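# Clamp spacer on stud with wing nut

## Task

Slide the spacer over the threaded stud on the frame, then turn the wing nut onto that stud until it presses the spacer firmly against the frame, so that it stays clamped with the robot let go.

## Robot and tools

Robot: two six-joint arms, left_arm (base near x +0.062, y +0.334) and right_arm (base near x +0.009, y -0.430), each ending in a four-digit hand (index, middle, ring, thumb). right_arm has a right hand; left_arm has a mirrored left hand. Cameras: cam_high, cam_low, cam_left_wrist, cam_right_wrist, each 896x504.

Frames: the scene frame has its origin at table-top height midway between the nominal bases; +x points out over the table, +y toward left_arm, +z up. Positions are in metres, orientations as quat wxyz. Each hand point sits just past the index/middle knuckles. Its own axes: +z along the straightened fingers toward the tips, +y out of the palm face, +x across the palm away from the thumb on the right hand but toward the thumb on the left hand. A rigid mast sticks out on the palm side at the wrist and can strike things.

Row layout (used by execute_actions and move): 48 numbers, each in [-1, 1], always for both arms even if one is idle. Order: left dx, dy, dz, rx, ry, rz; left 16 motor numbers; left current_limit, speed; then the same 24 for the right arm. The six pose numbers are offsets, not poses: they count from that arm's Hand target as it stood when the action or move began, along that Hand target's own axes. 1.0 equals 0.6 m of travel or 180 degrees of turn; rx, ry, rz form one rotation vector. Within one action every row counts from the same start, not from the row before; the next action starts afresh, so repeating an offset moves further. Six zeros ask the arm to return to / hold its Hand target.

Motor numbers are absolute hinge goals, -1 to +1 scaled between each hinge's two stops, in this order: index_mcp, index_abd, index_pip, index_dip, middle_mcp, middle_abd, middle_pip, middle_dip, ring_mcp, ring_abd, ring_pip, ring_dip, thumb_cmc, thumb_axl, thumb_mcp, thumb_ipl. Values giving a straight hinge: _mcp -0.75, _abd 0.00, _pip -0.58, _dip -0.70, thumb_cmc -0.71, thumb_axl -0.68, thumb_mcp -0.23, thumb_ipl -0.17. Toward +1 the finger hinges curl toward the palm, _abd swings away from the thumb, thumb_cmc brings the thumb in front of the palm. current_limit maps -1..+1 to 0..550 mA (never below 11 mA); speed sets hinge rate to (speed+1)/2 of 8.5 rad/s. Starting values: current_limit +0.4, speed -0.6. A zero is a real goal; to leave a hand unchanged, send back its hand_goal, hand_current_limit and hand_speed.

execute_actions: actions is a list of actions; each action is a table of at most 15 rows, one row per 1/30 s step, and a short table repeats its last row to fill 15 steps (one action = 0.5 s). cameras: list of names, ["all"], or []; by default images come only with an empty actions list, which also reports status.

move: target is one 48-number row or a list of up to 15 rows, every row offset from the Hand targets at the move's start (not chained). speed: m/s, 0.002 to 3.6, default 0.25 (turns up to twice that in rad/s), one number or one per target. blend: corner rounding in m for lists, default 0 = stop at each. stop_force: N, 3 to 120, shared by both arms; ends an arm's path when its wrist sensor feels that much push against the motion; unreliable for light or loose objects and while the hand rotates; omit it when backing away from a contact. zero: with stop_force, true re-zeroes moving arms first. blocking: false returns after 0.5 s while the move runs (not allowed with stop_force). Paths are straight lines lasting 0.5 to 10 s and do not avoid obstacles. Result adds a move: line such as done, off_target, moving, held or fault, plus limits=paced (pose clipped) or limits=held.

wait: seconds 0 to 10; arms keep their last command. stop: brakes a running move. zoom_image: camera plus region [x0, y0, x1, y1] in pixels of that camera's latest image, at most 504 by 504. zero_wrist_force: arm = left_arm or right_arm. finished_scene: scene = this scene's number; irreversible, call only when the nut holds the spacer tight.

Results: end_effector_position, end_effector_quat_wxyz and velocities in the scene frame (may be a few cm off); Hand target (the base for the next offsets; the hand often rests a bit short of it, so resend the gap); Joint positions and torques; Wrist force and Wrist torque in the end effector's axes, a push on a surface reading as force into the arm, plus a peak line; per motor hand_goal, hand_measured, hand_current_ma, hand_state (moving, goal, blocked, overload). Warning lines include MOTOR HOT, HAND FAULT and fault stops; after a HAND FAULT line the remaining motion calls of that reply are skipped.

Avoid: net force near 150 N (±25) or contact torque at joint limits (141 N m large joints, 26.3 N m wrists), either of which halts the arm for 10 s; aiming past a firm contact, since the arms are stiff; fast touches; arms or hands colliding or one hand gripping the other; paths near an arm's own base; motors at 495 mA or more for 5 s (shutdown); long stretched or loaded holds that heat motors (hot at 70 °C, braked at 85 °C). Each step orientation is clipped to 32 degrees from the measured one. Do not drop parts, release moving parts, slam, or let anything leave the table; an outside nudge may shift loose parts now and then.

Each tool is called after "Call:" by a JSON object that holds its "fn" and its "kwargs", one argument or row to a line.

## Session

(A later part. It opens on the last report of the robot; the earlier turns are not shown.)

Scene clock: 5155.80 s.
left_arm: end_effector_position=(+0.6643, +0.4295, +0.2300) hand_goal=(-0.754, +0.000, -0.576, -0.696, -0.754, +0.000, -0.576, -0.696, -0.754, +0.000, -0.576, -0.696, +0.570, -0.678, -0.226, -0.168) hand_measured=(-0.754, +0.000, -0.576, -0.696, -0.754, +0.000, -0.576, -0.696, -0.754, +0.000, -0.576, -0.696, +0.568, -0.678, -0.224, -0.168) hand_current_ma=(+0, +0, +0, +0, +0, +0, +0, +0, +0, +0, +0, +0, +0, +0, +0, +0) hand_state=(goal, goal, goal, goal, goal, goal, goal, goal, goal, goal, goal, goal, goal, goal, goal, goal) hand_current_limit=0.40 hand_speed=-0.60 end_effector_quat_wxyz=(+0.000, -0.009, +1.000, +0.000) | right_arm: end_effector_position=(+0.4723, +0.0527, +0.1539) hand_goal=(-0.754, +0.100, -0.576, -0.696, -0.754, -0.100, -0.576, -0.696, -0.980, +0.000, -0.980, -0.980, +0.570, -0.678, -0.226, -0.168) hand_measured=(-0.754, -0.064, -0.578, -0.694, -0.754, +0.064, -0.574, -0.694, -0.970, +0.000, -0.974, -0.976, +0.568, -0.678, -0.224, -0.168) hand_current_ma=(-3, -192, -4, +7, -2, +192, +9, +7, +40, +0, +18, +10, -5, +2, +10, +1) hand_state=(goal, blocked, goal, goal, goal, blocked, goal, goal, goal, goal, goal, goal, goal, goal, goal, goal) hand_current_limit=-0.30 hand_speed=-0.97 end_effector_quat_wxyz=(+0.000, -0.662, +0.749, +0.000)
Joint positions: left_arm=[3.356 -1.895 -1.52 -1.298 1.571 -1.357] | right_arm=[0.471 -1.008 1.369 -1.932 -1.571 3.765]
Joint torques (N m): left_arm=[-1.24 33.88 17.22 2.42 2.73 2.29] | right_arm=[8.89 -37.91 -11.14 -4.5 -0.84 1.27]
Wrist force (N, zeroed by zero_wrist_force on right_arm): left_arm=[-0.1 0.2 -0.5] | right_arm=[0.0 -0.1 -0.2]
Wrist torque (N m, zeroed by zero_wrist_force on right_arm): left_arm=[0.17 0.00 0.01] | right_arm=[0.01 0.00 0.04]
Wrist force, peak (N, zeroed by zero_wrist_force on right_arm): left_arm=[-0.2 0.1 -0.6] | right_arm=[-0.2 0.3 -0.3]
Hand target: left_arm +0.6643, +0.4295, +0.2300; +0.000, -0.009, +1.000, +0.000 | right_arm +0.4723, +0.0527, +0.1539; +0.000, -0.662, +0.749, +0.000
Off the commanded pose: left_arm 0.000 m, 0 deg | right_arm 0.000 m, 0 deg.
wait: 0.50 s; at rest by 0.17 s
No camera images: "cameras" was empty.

Call:
{"fn": "move", "kwargs": {
  "target": [0,0,0,0,0,0,-0.754,0,-0.576,-0.696,-0.754,0,-0.576,-0.696,-0.754,0,-0.576,-0.696,0.571,-0.678,-0.226,-0.168,0.4,-0.6, 0,0,0.0004,0,0,0, -0.754,0.1,-0.576,-0.696,-0.754,-0.1,-0.576,-0.696,-0.98,0,-0.98,-0.98,0.571,-0.678,-0.226,-0.168,-0.3,-0.97],
  "speed": 0.005,
  "cameras": []
}}

Call:
{"fn": "move", "kwargs": {
  "target": [0,0,0,0,0,0,-0.754,0,-0.576,-0.696,-0.754,0,-0.576,-0.696,-0.754,0,-0.576,-0.696,0.571,-0.678,-0.226,-0.168,0.4,-0.6, 0,0,0.0004,0,0,0, -0.754,0.1,-0.576,-0.696,-0.754,-0.1,-0.576,-0.696,-0.98,0,-0.98,-0.98,0.571,-0.678,-0.226,-0.168,-0.3,-0.97],
  "speed": 0.005,
  "cameras": ["cam_right_wrist"]
}}

Call:
{"fn": "zoom_image", "kwargs": {
  "camera": "cam_right_wrist",
  "region": [410, 90, 442, 122]
}}

Scene clock: 5165.33 s.
left_arm: end_effector_position=(+0.6643, +0.4295, +0.2300) hand_goal=(-0.754, +0.000, -0.576, -0.696, -0.754, +0.000, -0.576, -0.696, -0.754, +0.000, -0.576, -0.696, +0.570, -0.678, -0.226, -0.168) hand_measured=(-0.754, +0.000, -0.576, -0.696, -0.754, +0.000, -0.576, -0.696, -0.754, +0.000, -0.576, -0.696, +0.568, -0.678, -0.224, -0.168) hand_current_ma=(+0, +0, +0, +0, +0, +0, +0, +0, +0, +0, +0, +0, +0, +0, +0, +0) hand_state=(goal, goal, goal, goal, goal, goal, goal, goal, goal, goal, goal, goal, goal, goal, goal, goal) hand_current_limit=0.40 hand_speed=-0.60 end_effector_quat_wxyz=(+0.000, -0.009, +1.000, +0.000) | right_arm: end_effector_position=(+0.4723, +0.0527, +0.1537) hand_goal=(-0.754, +0.100, -0.576, -0.696, -0.754, -0.100, -0.576, -0.696, -0.980, +0.000, -0.980, -0.980, +0.570, -0.678, -0.226, -0.168) hand_measured=(-0.754, -0.064, -0.578, -0.694, -0.754, +0.064, -0.574, -0.694, -0.970, +0.000, -0.974, -0.976, +0.568, -0.678, -0.224, -0.168) hand_current_ma=(-3, -192, -4, +7, -2, +192, +9, +7, +40, +0, +18, +10, -5, +2, +10, +1) hand_state=(goal, blocked, goal, goal, goal, blocked, goal, goal, goal, goal, goal, goal, goal, goal, goal, goal) hand_current_limit=-0.30 hand_speed=-0.97 end_effector_quat_wxyz=(+0.000, -0.662, +0.749, +0.000)
Joint positions: left_arm=[3.356 -1.895 -1.52 -1.298 1.571 -1.357] | right_arm=[0.471 -1.008 1.369 -1.932 -1.571 3.765]
Joint torques (N m): left_arm=[-1.53 33.37 16.76 2.38 2.51 2.27] | right_arm=[8.15 -37.48 -11.37 -4.48 -0.64 1.31]
Wrist force (N, zeroed by zero_wrist_force on right_arm): left_arm=[-0.2 0.1 -0.5] | right_arm=[-0.1 0.1 -0.2]
Wrist torque (N m, zeroed by zero_wrist_force on right_arm): left_arm=[0.17 0.02 0.00] | right_arm=[0.03 0.01 0.03]
Wrist force, peak (N, zeroed by zero_wrist_force on right_arm): left_arm=[-0.1 0.5 -0.6] | right_arm=[0.1 0.4 -0.6]
Hand target: left_arm +0.6643, +0.4295, +0.2300; +0.000, -0.009, +1.000, +0.000 | right_arm +0.4723, +0.0527, +0.1537; +0.000, -0.662, +0.749, +0.000
Off the commanded pose: left_arm 0.000 m, 0 deg | right_arm 0.000 m, 0 deg.
move: done
No camera images: "cameras" was empty.

Scene clock: 5166.03 s.
left_arm: end_effector_position=(+0.6643, +0.4295, +0.2300) hand_goal=(-0.754, +0.000, -0.576, -0.696, -0.754, +0.000, -0.576, -0.696, -0.754, +0.000, -0.576, -0.696, +0.570, -0.678, -0.226, -0.168) hand_measured=(-0.754, +0.000, -0.576, -0.696, -0.754, +0.000, -0.576, -0.696, -0.754, +0.000, -0.576, -0.696, +0.568, -0.678, -0.224, -0.168) hand_current_ma=(+0, +0, +0, +0, +0, +0, +0, +0, +0, +0, +0, +0, +0, +0, +0, +0) hand_state=(goal, goal, goal, goal, goal, goal, goal, goal, goal, goal, goal, goal, goal, goal, goal, goal) hand_current_limit=0.40 hand_speed=-0.60 end_effector_quat_wxyz=(+0.000, -0.009, +1.000, +0.000) | right_arm: end_effector_position=(+0.4723, +0.0527, +0.1535) hand_goal=(-0.754, +0.100, -0.576, -0.696, -0.754, -0.100, -0.576, -0.696, -0.980, +0.000, -0.980, -0.980, +0.570, -0.678, -0.226, -0.168) hand_measured=(-0.754, -0.064, -0.578, -0.694, -0.754, +0.064, -0.574, -0.694, -0.970, +0.000, -0.974, -0.976, +0.568, -0.678, -0.224, -0.168) hand_current_ma=(-3, -193, -4, +7, -2, +192, +9, +7, +40, +0, +18, +10, -5, +2, +10, +1) hand_state=(goal, blocked, goal, goal, goal, blocked, goal, goal, goal, goal, goal, goal, goal, goal, goal, goal) hand_current_limit=-0.30 hand_speed=-0.97 end_effector_quat_wxyz=(+0.000, -0.662, +0.749, +0.000)
Joint positions: left_arm=[3.356 -1.895 -1.52 -1.298 1.571 -1.357] | right_arm=[0.471 -1.008 1.369 -1.933 -1.571 3.765]
Joint torques (N m): left_arm=[-1.8 33.41 16.8 2.43 2.49 2.19] | right_arm=[8.19 -37.78 -11.4 -4.39 -0.49 1.28]
Wrist force (N, zeroed by zero_wrist_force on right_arm): left_arm=[-0.2 0.2 -0.4] | right_arm=[0.4 0.0 -0.1]
Wrist torque (N m, zeroed by zero_wrist_force on right_arm): left_arm=[0.18 0.01 0.00] | right_arm=[0.02 -0.05 0.08]
Wrist force, peak (N, zeroed by zero_wrist_force on right_arm): left_arm=[-0.1 0.1 -0.7] | right_arm=[0.2 0.3 -0.5]
Hand target: left_arm +0.6643, +0.4295, +0.2300; +0.000, -0.009, +1.000, +0.000 | right_arm +0.4723, +0.0527, +0.1534; +0.000, -0.662, +0.749, +0.000
Off the commanded pose: left_arm 0.000 m, 0 deg | right_arm 0.000 m, 0 deg.
move: done
Images, in order (width x height): cam_right_wrist 896x504.

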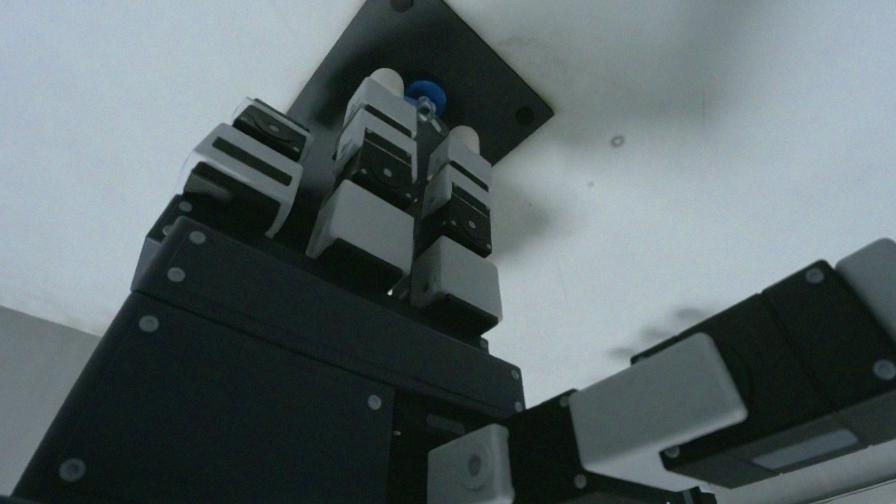

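Scaled by 15.750.

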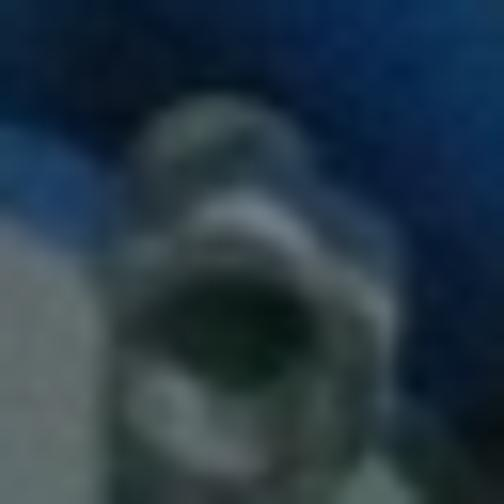

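Call:
{"fn": "move", "kwargs": {
  "target": [0,0,0,0,0,0,-0.754,0,-0.576,-0.696,-0.754,0,-0.576,-0.696,-0.754,0,-0.576,-0.696,0.571,-0.678,-0.226,-0.168,0.4,-0.6, 0.0003,0,0,0,0,0, -0.754,0.1,-0.576,-0.696,-0.754,-0.1,-0.576,-0.696,-0.98,0,-0.98,-0.98,0.571,-0.678,-0.226,-0.168,-0.3,-0.97],
  "speed": 0.005,
  "cameras": []
}}

Call:
{"fn": "move", "kwargs": {
  "target": [0,0,0,0,0,0,-0.754,0,-0.576,-0.696,-0.754,0,-0.576,-0.696,-0.754,0,-0.576,-0.696,0.571,-0.678,-0.226,-0.168,0.4,-0.6, 0,0,0.0004,0,0,0, -0.754,0.1,-0.576,-0.696,-0.754,-0.1,-0.576,-0.696,-0.98,0,-0.98,-0.98,0.571,-0.678,-0.226,-0.168,-0.3,-0.97],
  "speed": 0.005,
  "cameras": ["cam_right_wrist"]
}}

Call:
{"fn": "zoom_image", "kwargs": {
  "camera": "cam_right_wrist",
  "region": [410, 90, 442, 122]
}}

Scene clock: 5180.00 s.
left_arm: end_effector_position=(+0.6643, +0.4295, +0.2300) hand_goal=(-0.754, +0.000, -0.576, -0.696, -0.754, +0.000, -0.576, -0.696, -0.754, +0.000, -0.576, -0.696, +0.570, -0.678, -0.226, -0.168) hand_measured=(-0.754, +0.000, -0.576, -0.696, -0.754, +0.000, -0.576, -0.696, -0.754, +0.000, -0.576, -0.696, +0.568, -0.678, -0.224, -0.168) hand_current_ma=(+0, +0, +0, +0, +0, +0, +0, +0, +0, +0, +0, +0, +0, +0, +0, +0) hand_state=(goal, goal, goal, goal, goal, goal, goal, goal, goal, goal, goal, goal, goal, goal, goal, goal) hand_current_limit=0.40 hand_speed=-0.60 end_effector_quat_wxyz=(+0.000, -0.009, +1.000, +0.000) | right_arm: end_effector_position=(+0.4722, +0.0525, +0.1534) hand_goal=(-0.754, +0.100, -0.576, -0.696, -0.754, -0.100, -0.576, -0.696, -0.980, +0.000, -0.980, -0.980, +0.570, -0.678, -0.226, -0.168) hand_measured=(-0.754, -0.064, -0.578, -0.694, -0.754, +0.064, -0.574, -0.694, -0.970, +0.000, -0.974, -0.976, +0.568, -0.678, -0.224, -0.168) hand_current_ma=(-3, -192, -4, +7, -2, +192, +9, +7, +40, +0, +18, +10, -5, +2, +10, +1) hand_state=(goal, blocked, goal, goal, goal, blocked, goal, goal, goal, goal, goal, goal, goal, goal, goal, goal) hand_current_limit=-0.30 hand_speed=-0.97 end_effector_quat_wxyz=(+0.000, -0.662, +0.749, +0.000)
Joint positions: left_arm=[3.356 -1.895 -1.52 -1.298 1.571 -1.357] | right_arm=[0.471 -1.008 1.37 -1.933 -1.571 3.765]
Joint torques (N m): left_arm=[-1.22 34.05 16.93 2.47 2.57 2.2] | right_arm=[-11.41 -50.6 -11.55 -4.48 -0.41 -2.12]
Wrist force (N, zeroed by zero_wrist_force on right_arm): left_arm=[-0.2 0.2 -0.3] | right_arm=[0.2 0.0 -0.2]
Wrist torque (N m, zeroed by zero_wrist_force on right_arm): left_arm=[0.16 0.02 0.01] | right_arm=[0.02 -0.02 0.05]
Wrist force, peak (N, zeroed by zero_wrist_force on right_arm): left_arm=[-0.4 0.3 -0.6] | right_arm=[0.1 0.1 -0.6]
Hand target: left_arm +0.6643, +0.4295, +0.2300; +0.000, -0.009, +1.000, +0.000 | right_arm +0.4722, +0.0525, +0.1534; +0.000, -0.662, +0.749, +0.000
Off the commanded pose: left_arm 0.000 m, 0 deg | right_arm 0.000 m, 0 deg.
move: done
No camera images: "cameras" was empty.

Scene clock: 5180.70 s.
left_arm: end_effector_position=(+0.6643, +0.4295, +0.2300) hand_goal=(-0.754, +0.000, -0.576, -0.696, -0.754, +0.000, -0.576, -0.696, -0.754, +0.000, -0.576, -0.696, +0.570, -0.678, -0.226, -0.168) hand_measured=(-0.754, +0.000, -0.576, -0.696, -0.754, +0.000, -0.576, -0.696, -0.754, +0.000, -0.576, -0.696, +0.568, -0.678, -0.224, -0.168) hand_current_ma=(+0, +0, +0, +0, +0, +0, +0, +0, +0, +0, +0, +0, +0, +0, +0, +0) hand_state=(goal, goal, goal, goal, goal, goal, goal, goal, goal, goal, goal, goal, goal, goal, goal, goal) hand_current_limit=0.40 hand_speed=-0.60 end_effector_quat_wxyz=(+0.000, -0.009, +1.000, +0.000) | right_arm: end_effector_position=(+0.4722, +0.0525, +0.1533) hand_goal=(-0.754, +0.100, -0.576, -0.696, -0.754, -0.100, -0.576, -0.696, -0.980, +0.000, -0.980, -0.980, +0.570, -0.678, -0.226, -0.168) hand_measured=(-0.754, -0.064, -0.578, -0.694, -0.754, +0.064, -0.574, -0.694, -0.970, +0.000, -0.974, -0.976, +0.568, -0.678, -0.224, -0.168) hand_current_ma=(-3, -192, -4, +7, -2, +192, +9, +7, +40, +0, +18, +10, -5, +2, +10, +1) hand_state=(goal, blocked, goal, goal, goal, blocked, goal, goal, goal, goal, goal, goal, goal, goal, goal, goal) hand_current_limit=-0.30 hand_speed=-0.97 end_effector_quat_wxyz=(+0.000, -0.662, +0.749, +0.000)
Joint positions: left_arm=[3.356 -1.895 -1.52 -1.298 1.571 -1.357] | right_arm=[0.471 -1.008 1.37 -1.933 -1.571 3.765]
Joint torques (N m): left_arm=[-1.63 33.89 16.6 2.36 2.64 2.29] | right_arm=[-11.39 -37.56 -11.17 -4.49 -0.32 -2.15]
Wrist force (N, zeroed by zero_wrist_force on right_arm): left_arm=[-0.1 0.0 -0.7] | right_arm=[-0.1 0.1 -0.3]
Wrist torque (N m, zeroed by zero_wrist_force on right_arm): left_arm=[0.17 0.00 0.01] | right_arm=[0.04 0.02 0.04]
Wrist force, peak (N, zeroed by zero_wrist_force on right_arm): left_arm=[-0.1 0.0 -0.7] | right_arm=[0.3 0.2 -0.4]
Hand target: left_arm +0.6643, +0.4295, +0.2300; +0.000, -0.009, +1.000, +0.000 | right_arm +0.4722, +0.0525, +0.1532; +0.000, -0.662, +0.749, +0.000
Off the commanded pose: left_arm 0.000 m, 0 deg | right_arm 0.000 m, 0 deg.
move: done
Images, in order (width x height): cam_right_wrist 896x504.

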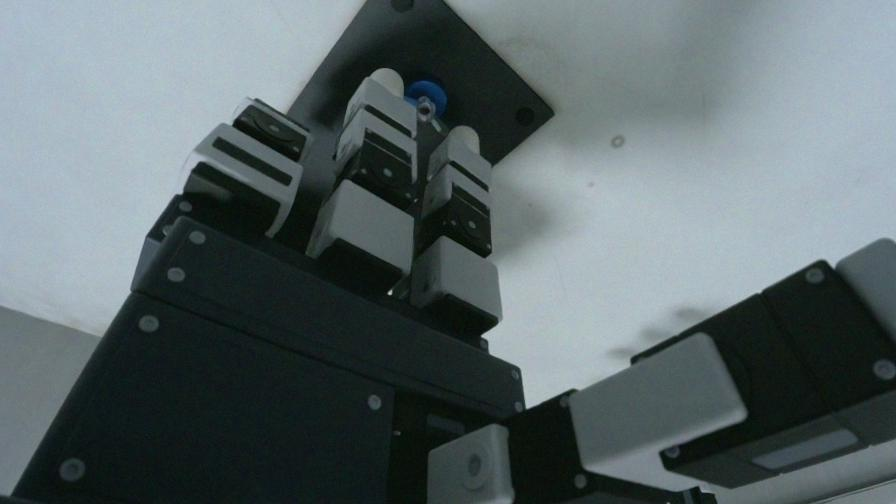

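Scaled by 15.750.

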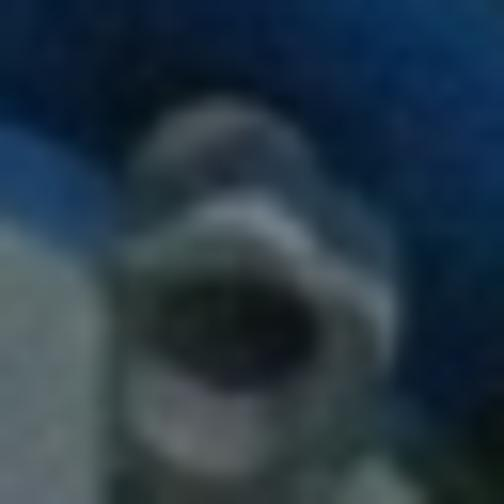

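Call:
{"fn": "move", "kwargs": {
  "target": [0,0,0,0,0,0,-0.754,0,-0.576,-0.696,-0.754,0,-0.576,-0.696,-0.754,0,-0.576,-0.696,0.571,-0.678,-0.226,-0.168,0.4,-0.6, 0,0,0.0005,0,0,0, -0.754,0.1,-0.576,-0.696,-0.754,-0.1,-0.576,-0.696,-0.98,0,-0.98,-0.98,0.571,-0.678,-0.226,-0.168,-0.3,-0.97],
  "speed": 0.005,
  "cameras": []
}}

Call:
{"fn": "wait", "kwargs": {
  "seconds": 0.3,
  "cameras": []
}}

Call:
{"fn": "move", "kwargs": {
  "target": [0,0,0,0,0,0,-0.754,0,-0.576,-0.696,-0.754,0,-0.576,-0.696,-0.754,0,-0.576,-0.696,0.571,-0.678,-0.226,-0.168,0.4,-0.6, 0,0,0.0005,0,0,0, -0.754,0.1,-0.576,-0.696,-0.754,-0.1,-0.576,-0.696,-0.98,0,-0.98,-0.98,0.571,-0.678,-0.226,-0.168,-0.3,-0.97],
  "speed": 0.005,
  "cameras": ["cam_right_wrist"]
}}

Call:
{"fn": "zoom_image", "kwargs": {
  "camera": "cam_right_wrist",
  "region": [410, 90, 442, 122]
}}

Scene clock: 5190.93 s.
left_arm: end_effector_position=(+0.6643, +0.4295, +0.2300) hand_goal=(-0.754, +0.000, -0.576, -0.696, -0.754, +0.000, -0.576, -0.696, -0.754, +0.000, -0.576, -0.696, +0.570, -0.678, -0.226, -0.168) hand_measured=(-0.754, +0.000, -0.576, -0.696, -0.754, +0.000, -0.576, -0.696, -0.754, +0.000, -0.576, -0.696, +0.568, -0.678, -0.224, -0.168) hand_current_ma=(+0, +0, +0, +0, +0, +0, +0, +0, +0, +0, +0, +0, +0, +0, +0, +0) hand_state=(goal, goal, goal, goal, goal, goal, goal, goal, goal, goal, goal, goal, goal, goal, goal, goal) hand_current_limit=0.40 hand_speed=-0.60 end_effector_quat_wxyz=(+0.000, -0.009, +1.000, +0.000) | right_arm: end_effector_position=(+0.4722, +0.0525, +0.1529) hand_goal=(-0.754, +0.100, -0.576, -0.696, -0.754, -0.100, -0.576, -0.696, -0.980, +0.000, -0.980, -0.980, +0.570, -0.678, -0.226, -0.168) hand_measured=(-0.754, -0.064, -0.578, -0.694, -0.754, +0.064, -0.574, -0.694, -0.970, +0.000, -0.974, -0.976, +0.568, -0.678, -0.224, -0.168) hand_current_ma=(-3, -193, -4, +7, -2, +192, +9, +7, +40, +0, +18, +10, -5, +2, +10, +1) hand_state=(goal, blocked, goal, goal, goal, blocked, goal, goal, goal, goal, goal, goal, goal, goal, goal, goal) hand_current_limit=-0.30 hand_speed=-0.97 end_effector_quat_wxyz=(+0.000, -0.662, +0.749, +0.000)
Joint positions: left_arm=[3.356 -1.895 -1.52 -1.298 1.571 -1.357] | right_arm=[0.471 -1.008 1.371 -1.934 -1.571 3.765]
Joint torques (N m): left_arm=[-0.86 33.89 17.37 2.48 2.6 2.2] | right_arm=[-11.48 -37.55 -11.24 -4.46 -0.07 -2.13]
Wrist force (N, zeroed by zero_wrist_force on right_arm): left_arm=[-0.1 0.1 -0.3] | right_arm=[0.2 0.5 -0.3]
Wrist torque (N m, zeroed by zero_wrist_force on right_arm): left_arm=[0.15 0.01 0.01] | right_arm=[0.09 -0.02 0.07]
Wrist force, peak (N, zeroed by zero_wrist_force on right_arm): left_arm=[-0.1 0.2 -0.8] | right_arm=[0.4 0.2 -0.6]
Hand target: left_arm +0.6643, +0.4295, +0.2300; +0.000, -0.009, +1.000, +0.000 | right_arm +0.4722, +0.0525, +0.1529; +0.000, -0.662, +0.749, +0.000
Off the commanded pose: left_arm 0.000 m, 0 deg | right_arm 0.000 m, 0 deg.
move: done
No camera images: "cameras" was empty.

Scene clock: 5191.23 s.
left_arm: end_effector_position=(+0.6643, +0.4295, +0.2300) hand_goal=(-0.754, +0.000, -0.576, -0.696, -0.754, +0.000, -0.576, -0.696, -0.754, +0.000, -0.576, -0.696, +0.570, -0.678, -0.226, -0.168) hand_measured=(-0.754, +0.000, -0.576, -0.696, -0.754, +0.000, -0.576, -0.696, -0.754, +0.000, -0.576, -0.696, +0.568, -0.678, -0.224, -0.168) hand_current_ma=(+0, +0, +0, +0, +0, +0, +0, +0, +0, +0, +0, +0, +0, +0, +0, +0) hand_state=(goal, goal, goal, goal, goal, goal, goal, goal, goal, goal, goal, goal, goal, goal, goal, goal) hand_current_limit=0.40 hand_speed=-0.60 end_effector_quat_wxyz=(+0.000, -0.009, +1.000, +0.000) | right_arm: end_effector_position=(+0.4722, +0.0525, +0.1529) hand_goal=(-0.754, +0.100, -0.576, -0.696, -0.754, -0.100, -0.576, -0.696, -0.980, +0.000, -0.980, -0.980, +0.570, -0.678, -0.226, -0.168) hand_measured=(-0.754, -0.064, -0.578, -0.694, -0.754, +0.064, -0.574, -0.694, -0.970, +0.000, -0.974, -0.976, +0.568, -0.678, -0.224, -0.168) hand_current_ma=(-3, -193, -4, +7, -2, +192, +9, +7, +40, +0, +18, +10, -5, +2, +10, +1) hand_state=(goal, blocked, goal, goal, goal, blocked, goal, goal, goal, goal, goal, goal, goal, goal, goal, goal) hand_current_limit=-0.30 hand_speed=-0.97 end_effector_quat_wxyz=(+0.000, -0.662, +0.749, +0.000)
Joint positions: left_arm=[3.356 -1.895 -1.52 -1.298 1.571 -1.357] | right_arm=[0.471 -1.008 1.371 -1.934 -1.571 3.765]
Joint torques (N m): left_arm=[-1.38 33.45 17.64 2.42 2.58 2.27] | right_arm=[-10.92 -37.78 -11.34 -4.49 -0.04 -2.1]
Wrist force (N, zeroed by zero_wrist_force on right_arm): left_arm=[0.1 0.1 -0.5] | right_arm=[0.1 0.0 -0.2]
Wrist torque (N m, zeroed by zero_wrist_force on right_arm): left_arm=[0.16 -0.02 0.02] | right_arm=[0.02 -0.01 0.05]
Wrist force, peak (N, zeroed by zero_wrist_force on right_arm): left_arm=[-0.1 0.2 -0.6] | right_arm=[-0.1 -0.1 -0.6]
Hand target: left_arm +0.6643, +0.4295, +0.2300; +0.000, -0.009, +1.000, +0.000 | right_arm +0.4722, +0.0525, +0.1529; +0.000, -0.662, +0.749, +0.000
Off the commanded pose: left_arm 0.000 m, 0 deg | right_arm 0.000 m, 0 deg.
wait: 0.30 s; at rest by 0.17 s
No camera images: "cameras" was empty.

Scene clock: 5191.93 s.
left_arm: end_effector_position=(+0.6643, +0.4295, +0.2300) hand_goal=(-0.754, +0.000, -0.576, -0.696, -0.754, +0.000, -0.576, -0.696, -0.754, +0.000, -0.576, -0.696, +0.570, -0.678, -0.226, -0.168) hand_measured=(-0.754, +0.000, -0.576, -0.696, -0.754, +0.000, -0.576, -0.696, -0.754, +0.000, -0.576, -0.696, +0.568, -0.678, -0.224, -0.168) hand_current_ma=(+0, +0, +0, +0, +0, +0, +0, +0, +0, +0, +0, +0, +0, +0, +0, +0) hand_state=(goal, goal, goal, goal, goal, goal, goal, goal, goal, goal, goal, goal, goal, goal, goal, goal) hand_current_limit=0.40 hand_speed=-0.60 end_effector_quat_wxyz=(+0.000, -0.009, +1.000, +0.000) | right_arm: end_effector_position=(+0.4722, +0.0525, +0.1526) hand_goal=(-0.754, +0.100, -0.576, -0.696, -0.754, -0.100, -0.576, -0.696, -0.980, +0.000, -0.980, -0.980, +0.570, -0.678, -0.226, -0.168) hand_measured=(-0.754, -0.064, -0.578, -0.694, -0.754, +0.064, -0.574, -0.694, -0.970, +0.000, -0.974, -0.976, +0.568, -0.678, -0.224, -0.168) hand_current_ma=(-3, -193, -4, +7, +0, +192, +9, +7, +40, +0, +18, +10, -5, +2, +10, +1) hand_state=(goal, blocked, goal, goal, goal, blocked, goal, goal, goal, goal, goal, goal, goal, goal, goal, goal) hand_current_limit=-0.30 hand_speed=-0.97 end_effector_quat_wxyz=(+0.000, -0.662, +0.749, +0.000)
Joint positions: left_arm=[3.356 -1.895 -1.52 -1.298 1.571 -1.357] | right_arm=[0.471 -1.007 1.371 -1.935 -1.571 3.765]
Joint torques (N m): left_arm=[-2 34.36 17.2 2.4 2.52 2.29] | right_arm=[-10.84 -37.11 -10.52 -4.31 0.14 -2.12]
Wrist force (N, zeroed by zero_wrist_force on right_arm): left_arm=[0.1 0.3 -0.6] | right_arm=[0.4 0.2 -1.4]
Wrist torque (N m, zeroed by zero_wrist_force on right_arm): left_arm=[0.19 -0.02 0.02] | right_arm=[0.12 0.00 0.07]
Wrist force, peak (N, zeroed by zero_wrist_force on right_arm): left_arm=[-0.1 0.1 -0.7] | right_arm=[0.4 0.2 -1.4]
Hand target: left_arm +0.6643, +0.4295, +0.2300; +0.000, -0.009, +1.000, +0.000 | right_arm +0.4722, +0.0525, +0.1526; +0.000, -0.662, +0.749, +0.000
Off the commanded pose: left_arm 0.000 m, 0 deg | right_arm 0.000 m, 0 deg.
move: done
Images, in order (width x height): cam_right_wrist 896x504.

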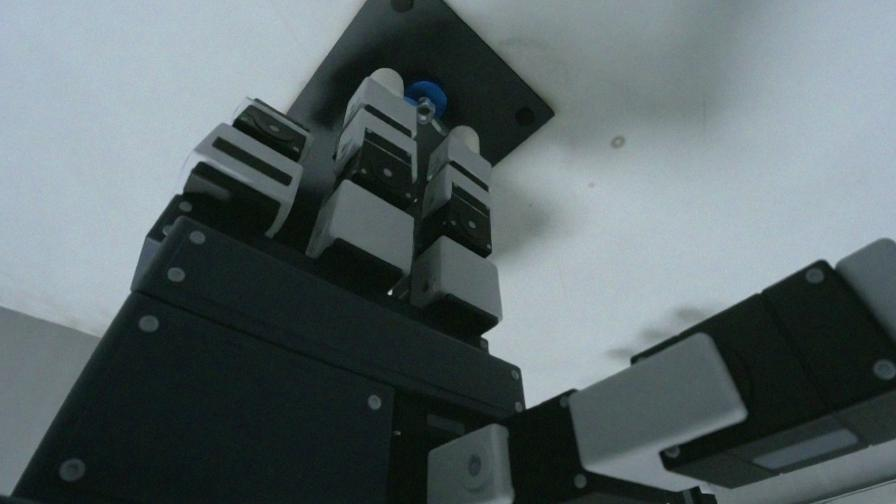

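Scaled by 15.750.

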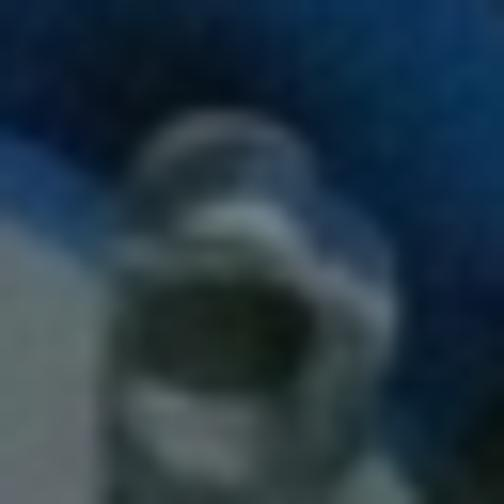

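Call:
{"fn": "move", "kwargs": {
  "target": [
    [0,0,0,0,0,0,-0.754,0,-0.576,-0.696,-0.754,0,-0.576,-0.696,-0.754,0,-0.576,-0.696,0.571,-0.678,-0.226,-0.168,0.4,-0.6, -0.01095,-0.00066,0,0,0,0.02778, -0.754,0.1,-0.576,-0.696,-0.754,-0.1,-0.576,-0.696,-0.98,0,-0.98,-0.98,0.571,-0.678,-0.226,-0.168,-0.3,-0.97],
    [0,0,0,0,0,0,-0.754,0,-0.576,-0.696,-0.754,0,-0.576,-0.696,-0.754,0,-0.576,-0.696,0.571,-0.678,-0.226,-0.168,0.4,-0.6, -0.02179,-0.00227,0,0,0,0.05556, -0.754,0.1,-0.576,-0.696,-0.754,-0.1,-0.576,-0.696,-0.98,0,-0.98,-0.98,0.571,-0.678,-0.226,-0.168,-0.3,-0.97],
    [0,0,0,0,0,0,-0.754,0,-0.576,-0.696,-0.754,0,-0.576,-0.696,-0.754,0,-0.576,-0.696,0.571,-0.678,-0.226,-0.168,0.4,-0.6, -0.03245,-0.00482,0,0,0,0.08333, -0.754,0.1,-0.576,-0.696,-0.754,-0.1,-0.576,-0.696,-0.98,0,-0.98,-0.98,0.571,-0.678,-0.226,-0.168,-0.3,-0.97]
  ],
  "speed": 0.04,
  "blend": 0.002,
  "cameras": ["cam_right_wrist"]
}}

Call:
{"fn": "zoom_image", "kwargs": {
  "camera": "cam_right_wrist",
  "region": [400, 85, 450, 125]
}}

Scene clock: 5219.63 s.
left_arm: end_effector_position=(+0.6643, +0.4295, +0.2300) hand_goal=(-0.754, +0.000, -0.576, -0.696, -0.754, +0.000, -0.576, -0.696, -0.754, +0.000, -0.576, -0.696, +0.570, -0.678, -0.226, -0.168) hand_measured=(-0.754, +0.000, -0.576, -0.696, -0.754, +0.000, -0.576, -0.696, -0.754, +0.000, -0.576, -0.696, +0.568, -0.678, -0.224, -0.168) hand_current_ma=(+0, +0, +0, +0, +0, +0, +0, +0, +0, +0, +0, +0, +0, +0, +0, +0) hand_state=(goal, goal, goal, goal, goal, goal, goal, goal, goal, goal, goal, goal, goal, goal, goal, goal) hand_current_limit=0.40 hand_speed=-0.60 end_effector_quat_wxyz=(+0.000, -0.009, +1.000, +0.000) | right_arm: end_effector_position=(+0.4775, +0.0714, +0.1526) hand_goal=(-0.754, +0.100, -0.576, -0.696, -0.754, -0.100, -0.576, -0.696, -0.980, +0.000, -0.980, -0.980, +0.570, -0.678, -0.226, -0.168) hand_measured=(-0.754, -0.064, -0.578, -0.694, -0.754, +0.060, -0.574, -0.694, -0.970, +0.000, -0.974, -0.976, +0.568, -0.678, -0.224, -0.168) hand_current_ma=(+1, -192, -4, +7, +1, +192, +6, +6, +40, +0, +18, +10, -5, +2, +10, +1) hand_state=(goal, blocked, goal, goal, goal, blocked, goal, goal, goal, goal, goal, goal, goal, goal, goal, goal) hand_current_limit=-0.30 hand_speed=-0.97 end_effector_quat_wxyz=(+0.000, -0.559, +0.829, +0.000)
Joint positions: left_arm=[3.356 -1.895 -1.52 -1.298 1.571 -1.357] | right_arm=[0.474 -1.019 1.391 -1.942 -1.571 4.029]
Joint torques (N m): left_arm=[-1.21 33.71 17.55 2.46 2.6 2.29] | right_arm=[9.96 -49.19 -9.84 -3.87 1 2.07]
Wrist force (N, zeroed by zero_wrist_force on right_arm): left_arm=[-0.1 -0.1 -0.2] | right_arm=[-0.9 0.1 -1.7]
Wrist torque (N m, zeroed by zero_wrist_force on right_arm): left_arm=[0.11 0.01 0.01] | right_arm=[0.14 -0.19 -0.15]
Wrist force, peak (N, zeroed by zero_wrist_force on right_arm): left_arm=[-0.1 0.4 -0.7] | right_arm=[-1.5 -0.1 -2.0]
Hand target: left_arm +0.6643, +0.4295, +0.2300; +0.000, -0.009, +1.000, +0.000 | right_arm +0.4775, +0.0715, +0.1526; +0.000, -0.559, +0.829, +0.000
Off the commanded pose: left_arm 0.000 m, 0 deg | right_arm 0.000 m, 0 deg.
move: done
Images, in order (width x height): cam_right_wrist 896x504.

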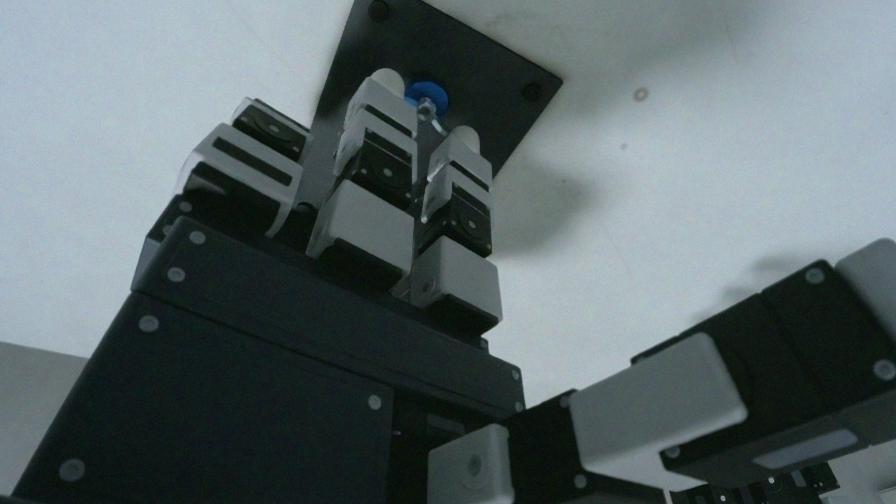

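Scaled by 10.080.

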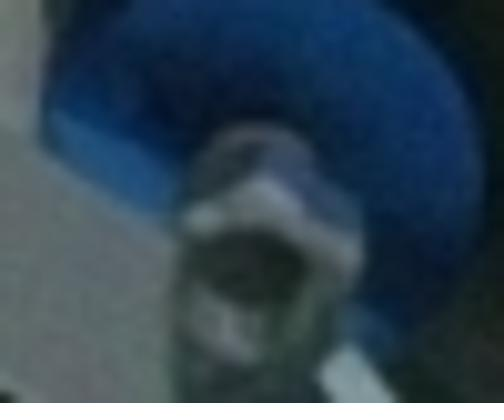

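Call:
{"fn": "move", "kwargs": {
  "target": [
    [0,0,0,0,0,0,-0.754,0,-0.576,-0.696,-0.754,0,-0.576,-0.696,-0.754,0,-0.576,-0.696,0.571,-0.678,-0.226,-0.168,0.4,-0.6, -0.0112,-0.00066,0,0,0,0.02778, -0.754,0.1,-0.576,-0.696,-0.754,-0.1,-0.576,-0.696,-0.98,0,-0.98,-0.98,0.571,-0.678,-0.226,-0.168,-0.3,-0.97],
    [0,0,0,0,0,0,-0.754,0,-0.576,-0.696,-0.754,0,-0.576,-0.696,-0.754,0,-0.576,-0.696,0.571,-0.678,-0.226,-0.168,0.4,-0.6, -0.02204,-0.00227,0,0,0,0.05556, -0.754,0.1,-0.576,-0.696,-0.754,-0.1,-0.576,-0.696,-0.98,0,-0.98,-0.98,0.571,-0.678,-0.226,-0.168,-0.3,-0.97],
    [0,0,0,0,0,0,-0.754,0,-0.576,-0.696,-0.754,0,-0.576,-0.696,-0.754,0,-0.576,-0.696,0.571,-0.678,-0.226,-0.168,0.4,-0.6, -0.0327,-0.00482,0,0,0,0.08333, -0.754,0.1,-0.576,-0.696,-0.754,-0.1,-0.576,-0.696,-0.98,0,-0.98,-0.98,0.571,-0.678,-0.226,-0.168,-0.3,-0.97],
    [0,0,0,0,0,0,-0.754,0,-0.576,-0.696,-0.754,0,-0.576,-0.696,-0.754,0,-0.576,-0.696,0.571,-0.678,-0.226,-0.168,0.4,-0.6, -0.04311,-0.00829,0,0,0,0.11111, -0.754,0.1,-0.576,-0.696,-0.754,-0.1,-0.576,-0.696,-0.98,0,-0.98,-0.98,0.571,-0.678,-0.226,-0.168,-0.3,-0.97]
  ],
  "speed": 0.04,
  "blend": 0.002,
  "cameras": ["cam_right_wrist"]
}}

Call:
{"fn": "zoom_image", "kwargs": {
  "camera": "cam_right_wrist",
  "region": [400, 85, 450, 125]
}}

Scene clock: 5242.70 s.
left_arm: end_effector_position=(+0.6643, +0.4295, +0.2300) hand_goal=(-0.754, +0.000, -0.576, -0.696, -0.754, +0.000, -0.576, -0.696, -0.754, +0.000, -0.576, -0.696, +0.570, -0.678, -0.226, -0.168) hand_measured=(-0.754, +0.000, -0.576, -0.696, -0.754, +0.000, -0.576, -0.696, -0.754, +0.000, -0.576, -0.696, +0.568, -0.678, -0.224, -0.168) hand_current_ma=(+0, +0, +0, +0, +0, +0, +0, +0, +0, +0, +0, +0, +0, +0, +0, +0) hand_state=(goal, goal, goal, goal, goal, goal, goal, goal, goal, goal, goal, goal, goal, goal, goal, goal) hand_current_limit=0.40 hand_speed=-0.60 end_effector_quat_wxyz=(+0.000, -0.009, +1.000, +0.000) | right_arm: end_effector_position=(+0.4918, +0.0936, +0.1526) hand_goal=(-0.754, +0.100, -0.576, -0.696, -0.754, -0.100, -0.576, -0.696, -0.980, +0.000, -0.980, -0.980, +0.570, -0.678, -0.226, -0.168) hand_measured=(-0.750, -0.066, -0.576, -0.694, -0.754, +0.056, -0.574, -0.694, -0.970, +0.000, -0.974, -0.976, +0.568, -0.678, -0.224, -0.168) hand_current_ma=(+14, -193, +2, +7, +1, +192, +6, +6, +40, +0, +18, +10, -5, +2, +10, +1) hand_state=(goal, blocked, goal, goal, goal, blocked, goal, goal, goal, goal, goal, goal, goal, goal, goal, goal) hand_current_limit=-0.30 hand_speed=-0.97 end_effector_quat_wxyz=(+0.000, -0.407, +0.914, +0.000)
Joint positions: left_arm=[3.356 -1.895 -1.52 -1.298 1.571 -1.357] | right_arm=[0.481 -1.031 1.41 -1.95 -1.571 4.386]
Joint torques (N m): left_arm=[-0.82 34.48 17.07 2.38 2.49 2.22] | right_arm=[9.51 -48.79 -9.23 -3.66 0.9 2.14]
Wrist force (N, zeroed by zero_wrist_force on right_arm): left_arm=[0.0 0.0 -0.4] | right_arm=[-1.7 0.4 -1.7]
Wrist torque (N m, zeroed by zero_wrist_force on right_arm): left_arm=[0.15 -0.01 0.02] | right_arm=[0.12 -0.23 -0.22]
Wrist force, peak (N, zeroed by zero_wrist_force on right_arm): left_arm=[-0.2 0.3 -0.7] | right_arm=[-1.8 0.1 -2.6]
Hand target: left_arm +0.6643, +0.4295, +0.2300; +0.000, -0.009, +1.000, +0.000 | right_arm +0.4918, +0.0936, +0.1526; +0.000, -0.406, +0.914, +0.000
Off the commanded pose: left_arm 0.000 m, 0 deg | right_arm 0.000 m, 0 deg.
move: done
Images, in order (width x height): cam_right_wrist 896x504.

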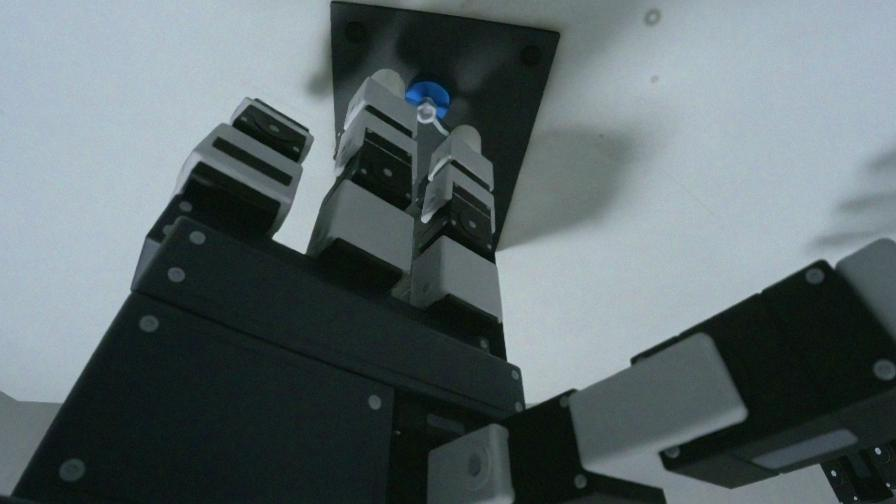

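Scaled by 10.080.

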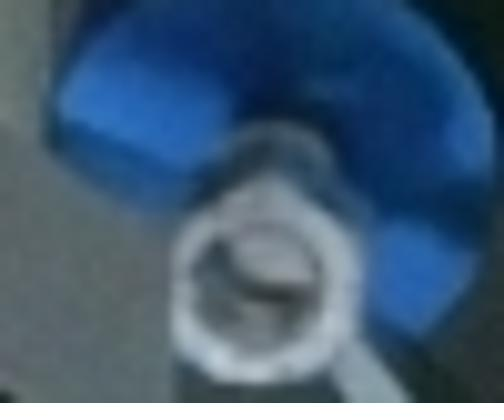

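Call:
{"fn": "move", "kwargs": {
  "target": [0,0,0,0,0,0,-0.754,0,-0.576,-0.696,-0.754,0,-0.576,-0.696,-0.754,0,-0.576,-0.696,0.571,-0.678,-0.226,-0.168,0.4,-0.6, -0.001,0.0005,0,0,0,0, -0.754,0.1,-0.576,-0.696,-0.754,-0.1,-0.576,-0.696,-0.98,0,-0.98,-0.98,0.571,-0.678,-0.226,-0.168,-0.3,-0.97],
  "speed": 0.004,
  "cameras": ["cam_right_wrist"]
}}

Call:
{"fn": "zoom_image", "kwargs": {
  "camera": "cam_right_wrist",
  "region": [410, 90, 445, 125]
}}

Scene clock: 5253.23 s.
left_arm: end_effector_position=(+0.6643, +0.4295, +0.2300) hand_goal=(-0.754, +0.000, -0.576, -0.696, -0.754, +0.000, -0.576, -0.696, -0.754, +0.000, -0.576, -0.696, +0.570, -0.678, -0.226, -0.168) hand_measured=(-0.754, +0.000, -0.576, -0.696, -0.754, +0.000, -0.576, -0.696, -0.754, +0.000, -0.576, -0.696, +0.568, -0.678, -0.224, -0.168) hand_current_ma=(+0, +0, +0, +0, +0, +0, +0, +0, +0, +0, +0, +0, +0, +0, +0, +0) hand_state=(goal, goal, goal, goal, goal, goal, goal, goal, goal, goal, goal, goal, goal, goal, goal, goal) hand_current_limit=0.40 hand_speed=-0.60 end_effector_quat_wxyz=(+0.000, -0.009, +1.000, +0.000) | right_arm: end_effector_position=(+0.4920, +0.0942, +0.1526) hand_goal=(-0.754, +0.100, -0.576, -0.696, -0.754, -0.100, -0.576, -0.696, -0.980, +0.000, -0.980, -0.980, +0.570, -0.678, -0.226, -0.168) hand_measured=(-0.750, -0.066, -0.576, -0.694, -0.754, +0.056, -0.574, -0.694, -0.970, +0.000, -0.974, -0.976, +0.568, -0.678, -0.224, -0.168) hand_current_ma=(+14, -192, +2, +7, +1, +192, +6, +6, +40, +0, +18, +10, -5, +2, +10, +1) hand_state=(goal, blocked, goal, goal, goal, blocked, goal, goal, goal, goal, goal, goal, goal, goal, goal, goal) hand_current_limit=-0.30 hand_speed=-0.97 end_effector_quat_wxyz=(+0.000, -0.406, +0.914, +0.000)
Joint positions: left_arm=[3.356 -1.895 -1.52 -1.298 1.571 -1.357] | right_arm=[0.482 -1.03 1.408 -1.949 -1.571 4.387]
Joint torques (N m): left_arm=[-1.31 34.39 17.08 2.44 2.63 2.25] | right_arm=[10.15 -36.43 -32.22 -0.46 -1.28 2.03]
Wrist force (N, zeroed by zero_wrist_force on right_arm): left_arm=[0.0 0.0 -0.4] | right_arm=[0.1 0.1 -0.7]
Wrist torque (N m, zeroed by zero_wrist_force on right_arm): left_arm=[0.14 0.00 0.02] | right_arm=[0.04 0.00 -0.08]
Wrist force, peak (N, zeroed by zero_wrist_force on right_arm): left_arm=[0.0 0.3 -0.7] | right_arm=[-2.0 0.5 -2.4]
Hand target: left_arm +0.6643, +0.4295, +0.2300; +0.000, -0.009, +1.000, +0.000 | right_arm +0.4920, +0.0942, +0.1526; +0.000, -0.406, +0.914, +0.000
Off the commanded pose: left_arm 0.000 m, 0 deg | right_arm 0.000 m, 0 deg.
move: done
Images, in order (width x height): cam_right_wrist 896x504.

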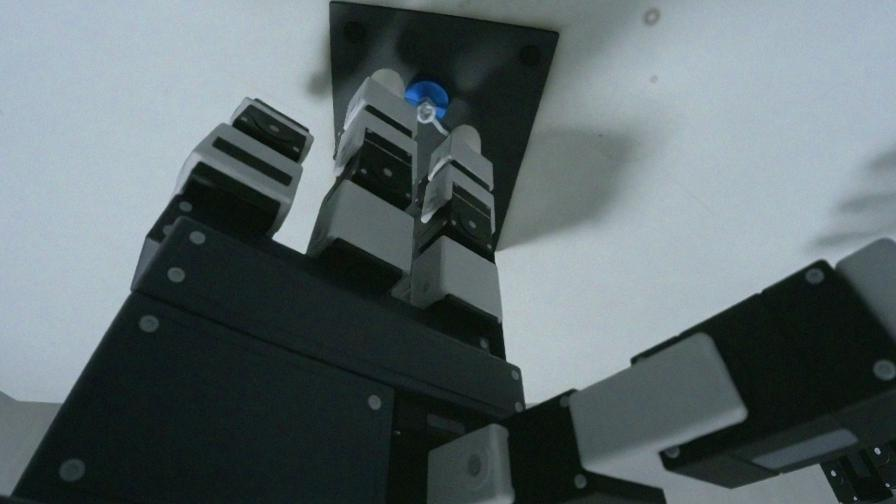

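Scaled by 14.400.

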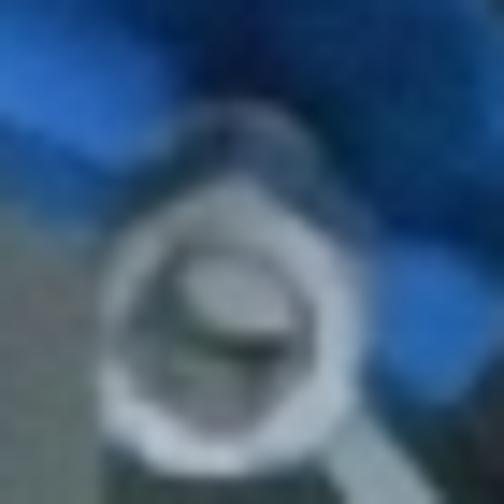

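Call:
{"fn": "move", "kwargs": {
  "target": [
    [0,0,0,0,0,0,-0.754,0,-0.576,-0.696,-0.754,0,-0.576,-0.696,-0.754,0,-0.576,-0.696,0.571,-0.678,-0.226,-0.168,0.4,-0.6, -0.01115,-0.00066,0,0,0,0.02778, -0.754,0.1,-0.576,-0.696,-0.754,-0.1,-0.576,-0.696,-0.98,0,-0.98,-0.98,0.571,-0.678,-0.226,-0.168,-0.3,-0.97],
    [0,0,0,0,0,0,-0.754,0,-0.576,-0.696,-0.754,0,-0.576,-0.696,-0.754,0,-0.576,-0.696,0.571,-0.678,-0.226,-0.168,0.4,-0.6, -0.0222,-0.00229,0,0,0,0.05556, -0.754,0.1,-0.576,-0.696,-0.754,-0.1,-0.576,-0.696,-0.98,0,-0.98,-0.98,0.571,-0.678,-0.226,-0.168,-0.3,-0.97],
    [0,0,0,0,0,0,-0.754,0,-0.576,-0.696,-0.754,0,-0.576,-0.696,-0.754,0,-0.576,-0.696,0.571,-0.678,-0.226,-0.168,0.4,-0.6, -0.03306,-0.00488,0,0,0,0.08333, -0.754,0.1,-0.576,-0.696,-0.754,-0.1,-0.576,-0.696,-0.98,0,-0.98,-0.98,0.571,-0.678,-0.226,-0.168,-0.3,-0.97],
    [0,0,0,0,0,0,-0.754,0,-0.576,-0.696,-0.754,0,-0.576,-0.696,-0.754,0,-0.576,-0.696,0.571,-0.678,-0.226,-0.168,0.4,-0.6, -0.04366,-0.0084,0,0,0,0.11111, -0.754,0.1,-0.576,-0.696,-0.754,-0.1,-0.576,-0.696,-0.98,0,-0.98,-0.98,0.571,-0.678,-0.226,-0.168,-0.3,-0.97],
    [0,0,0,0,0,0,-0.754,0,-0.576,-0.696,-0.754,0,-0.576,-0.696,-0.754,0,-0.576,-0.696,0.571,-0.678,-0.226,-0.168,0.4,-0.6, -0.05391,-0.01284,0,0,0,0.13889, -0.754,0.1,-0.576,-0.696,-0.754,-0.1,-0.576,-0.696,-0.98,0,-0.98,-0.98,0.571,-0.678,-0.226,-0.168,-0.3,-0.97],
    [0,0,0,0,0,0,-0.754,0,-0.576,-0.696,-0.754,0,-0.576,-0.696,-0.754,0,-0.576,-0.696,0.571,-0.678,-0.226,-0.168,0.4,-0.6, -0.06373,-0.01815,0,0,0,0.16667, -0.754,0.1,-0.576,-0.696,-0.754,-0.1,-0.576,-0.696,-0.98,0,-0.98,-0.98,0.571,-0.678,-0.226,-0.168,-0.3,-0.97]
  ],
  "speed": 0.05,
  "blend": 0.002,
  "cameras": ["cam_right_wrist"]
}}

Call:
{"fn": "zoom_image", "kwargs": {
  "camera": "cam_right_wrist",
  "region": [405, 90, 445, 125]
}}

Scene clock: 5302.57 s.
left_arm: end_effector_position=(+0.6643, +0.4295, +0.2300) hand_goal=(-0.754, +0.000, -0.576, -0.696, -0.754, +0.000, -0.576, -0.696, -0.754, +0.000, -0.576, -0.696, +0.570, -0.678, -0.226, -0.168) hand_measured=(-0.754, +0.000, -0.576, -0.696, -0.754, +0.000, -0.576, -0.696, -0.754, +0.000, -0.576, -0.696, +0.568, -0.678, -0.224, -0.168) hand_current_ma=(+0, +0, +0, +0, +0, +0, +0, +0, +0, +0, +0, +0, +0, +0, +0, +0) hand_state=(goal, goal, goal, goal, goal, goal, goal, goal, goal, goal, goal, goal, goal, goal, goal, goal) hand_current_limit=0.40 hand_speed=-0.60 end_effector_quat_wxyz=(+0.000, -0.009, +1.000, +0.000) | right_arm: end_effector_position=(+0.5256, +0.1153, +0.1526) hand_goal=(-0.754, +0.100, -0.576, -0.696, -0.754, -0.100, -0.576, -0.696, -0.980, +0.000, -0.980, -0.980, +0.570, -0.678, -0.226, -0.168) hand_measured=(-0.748, -0.066, -0.574, -0.694, -0.752, +0.056, -0.574, -0.694, -0.970, +0.000, -0.974, -0.976, +0.568, -0.678, -0.224, -0.168) hand_current_ma=(+18, -192, +4, +7, +6, +192, +6, +6, +40, +0, +18, +10, -5, +2, +10, +1) hand_state=(goal, blocked, goal, goal, goal, blocked, goal, goal, goal, goal, goal, goal, goal, goal, goal, goal) hand_current_limit=-0.30 hand_speed=-0.97 end_effector_quat_wxyz=(+0.000, -0.156, +0.988, +0.000)
Joint positions: left_arm=[3.356 -1.895 -1.52 -1.298 1.571 -1.357] | right_arm=[0.498 -1.036 1.418 -1.952 -1.571 4.926]
Joint torques (N m): left_arm=[-1.36 34.45 17.47 2.38 2.61 2.34] | right_arm=[10.75 -37.19 -30.11 -1.54 0.5 2.14]
Wrist force (N, zeroed by zero_wrist_force on right_arm): left_arm=[0.0 0.5 -0.6] | right_arm=[-0.9 0.3 -1.8]
Wrist torque (N m, zeroed by zero_wrist_force on right_arm): left_arm=[0.21 0.00 0.01] | right_arm=[0.08 -0.14 -0.16]
Wrist force, peak (N, zeroed by zero_wrist_force on right_arm): left_arm=[-0.2 0.4 -0.7] | right_arm=[-0.6 0.4 -2.3]
Hand target: left_arm +0.6643, +0.4295, +0.2300; +0.000, -0.009, +1.000, +0.000 | right_arm +0.5257, +0.1153, +0.1526; +0.000, -0.156, +0.988, +0.000
Off the commanded pose: left_arm 0.000 m, 0 deg | right_arm 0.000 m, 0 deg.
move: done
Images, in order (width x height): cam_right_wrist 896x504.

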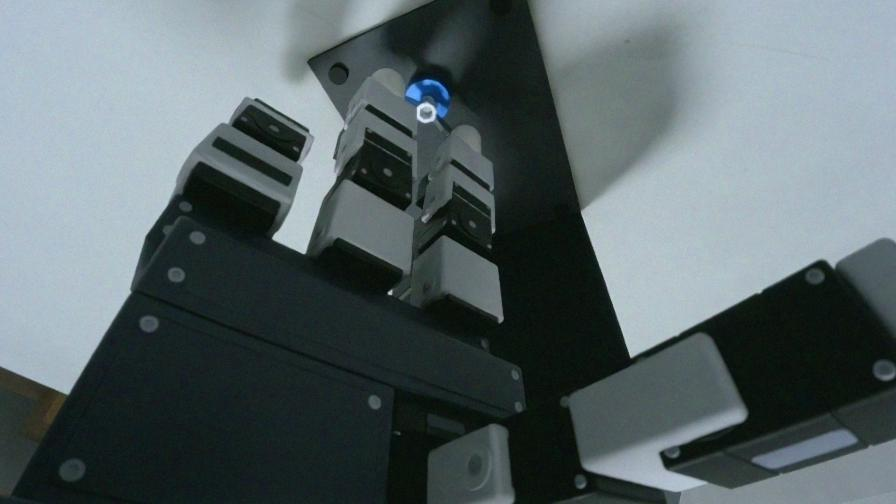

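Scaled by 12.600.

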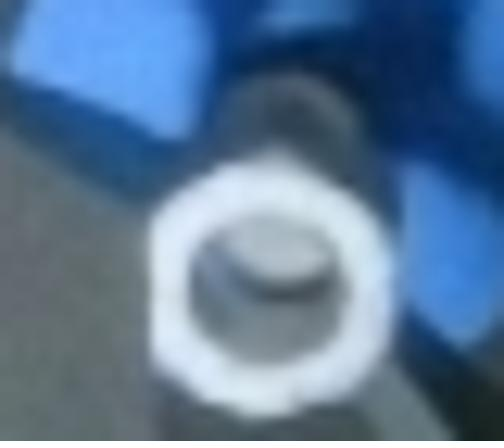

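Call:
{"fn": "move", "kwargs": {
  "target": [0,0,0,0,0,0,-0.754,0,-0.576,-0.696,-0.754,0,-0.576,-0.696,-0.754,0,-0.576,-0.696,0.571,-0.678,-0.226,-0.168,0.4,-0.6, -0.0006,0.0002,0,0,0,0, -0.754,0.1,-0.576,-0.696,-0.754,-0.1,-0.576,-0.696,-0.98,0,-0.98,-0.98,0.571,-0.678,-0.226,-0.168,-0.3,-0.97],
  "speed": 0.004,
  "cameras": ["cam_right_wrist","cam_low"]
}}

Call:
{"fn": "zoom_image", "kwargs": {
  "camera": "cam_right_wrist",
  "region": [410, 90, 445, 125]
}}

Call:
{"fn": "zoom_image", "kwargs": {
  "camera": "cam_low",
  "region": [460, 290, 485, 315]
}}

Scene clock: 5320.90 s.
left_arm: end_effector_position=(+0.6643, +0.4295, +0.2300) hand_goal=(-0.754, +0.000, -0.576, -0.696, -0.754, +0.000, -0.576, -0.696, -0.754, +0.000, -0.576, -0.696, +0.570, -0.678, -0.226, -0.168) hand_measured=(-0.754, +0.000, -0.576, -0.696, -0.754, +0.000, -0.576, -0.696, -0.754, +0.000, -0.576, -0.696, +0.568, -0.678, -0.224, -0.168) hand_current_ma=(+0, +0, +0, +0, +0, +0, +0, +0, +0, +0, +0, +0, +0, +0, +0, +0) hand_state=(goal, goal, goal, goal, goal, goal, goal, goal, goal, goal, goal, goal, goal, goal, goal, goal) hand_current_limit=0.40 hand_speed=-0.60 end_effector_quat_wxyz=(+0.000, -0.009, +1.000, +0.000) | right_arm: end_effector_position=(+0.5260, +0.1155, +0.1526) hand_goal=(-0.754, +0.100, -0.576, -0.696, -0.754, -0.100, -0.576, -0.696, -0.980, +0.000, -0.980, -0.980, +0.570, -0.678, -0.226, -0.168) hand_measured=(-0.748, -0.066, -0.574, -0.694, -0.752, +0.056, -0.574, -0.694, -0.970, +0.000, -0.974, -0.976, +0.568, -0.678, -0.224, -0.168) hand_current_ma=(+18, -192, +4, +7, +6, +192, +6, +6, +40, +0, +18, +10, -5, +2, +10, +1) hand_state=(goal, blocked, goal, goal, goal, blocked, goal, goal, goal, goal, goal, goal, goal, goal, goal, goal) hand_current_limit=-0.30 hand_speed=-0.97 end_effector_quat_wxyz=(+0.000, -0.156, +0.988, +0.000)
Joint positions: left_arm=[3.356 -1.895 -1.52 -1.298 1.571 -1.357] | right_arm=[0.498 -1.035 1.416 -1.952 -1.571 4.926]
Joint torques (N m): left_arm=[-1.07 34.37 17.59 2.61 2.5 2.09] | right_arm=[10.38 -37.05 -32.16 -0.45 -1.3 2.11]
Wrist force (N, zeroed by zero_wrist_force on right_arm): left_arm=[-0.1 0.2 -0.3] | right_arm=[0.0 0.2 -0.6]
Wrist torque (N m, zeroed by zero_wrist_force on right_arm): left_arm=[0.16 0.00 0.01] | right_arm=[0.05 0.02 -0.08]
Wrist force, peak (N, zeroed by zero_wrist_force on right_arm): left_arm=[0.1 0.3 -0.7] | right_arm=[-1.0 0.7 -1.6]
Hand target: left_arm +0.6643, +0.4295, +0.2300; +0.000, -0.009, +1.000, +0.000 | right_arm +0.5260, +0.1155, +0.1526; +0.000, -0.156, +0.988, +0.000
Off the commanded pose: left_arm 0.000 m, 0 deg | right_arm 0.000 m, 0 deg.
move: done
Images, in order (width x height): cam_low 896x504, cam_right_wrist 896x504.

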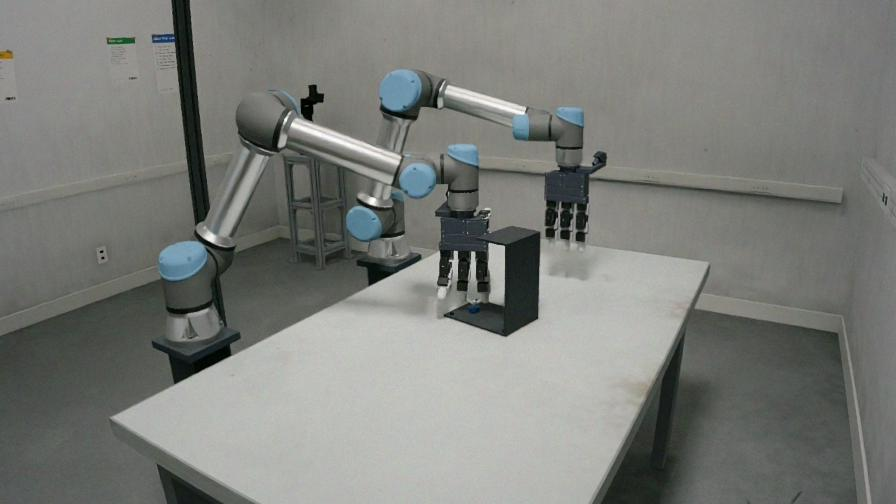

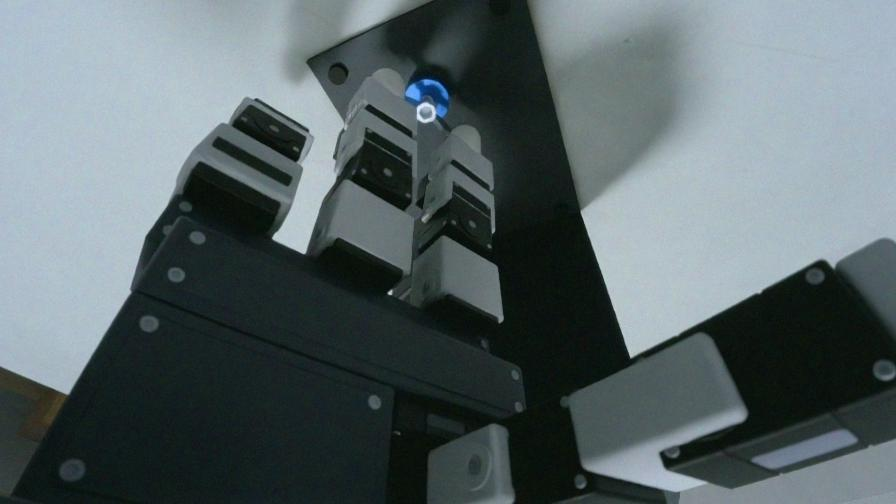

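Scaled by 14.400.

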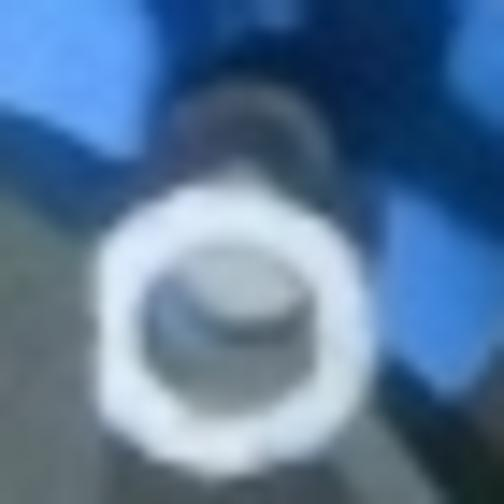

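Scaled by 20.160.

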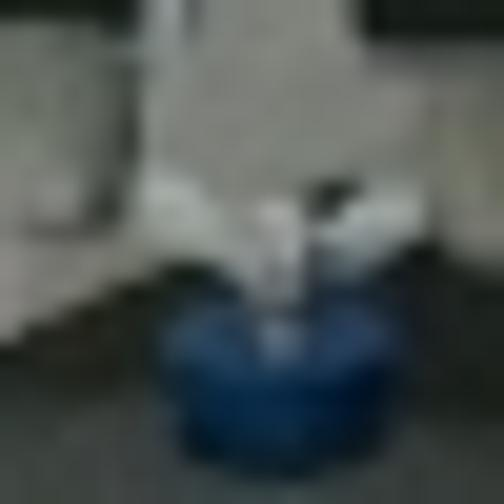

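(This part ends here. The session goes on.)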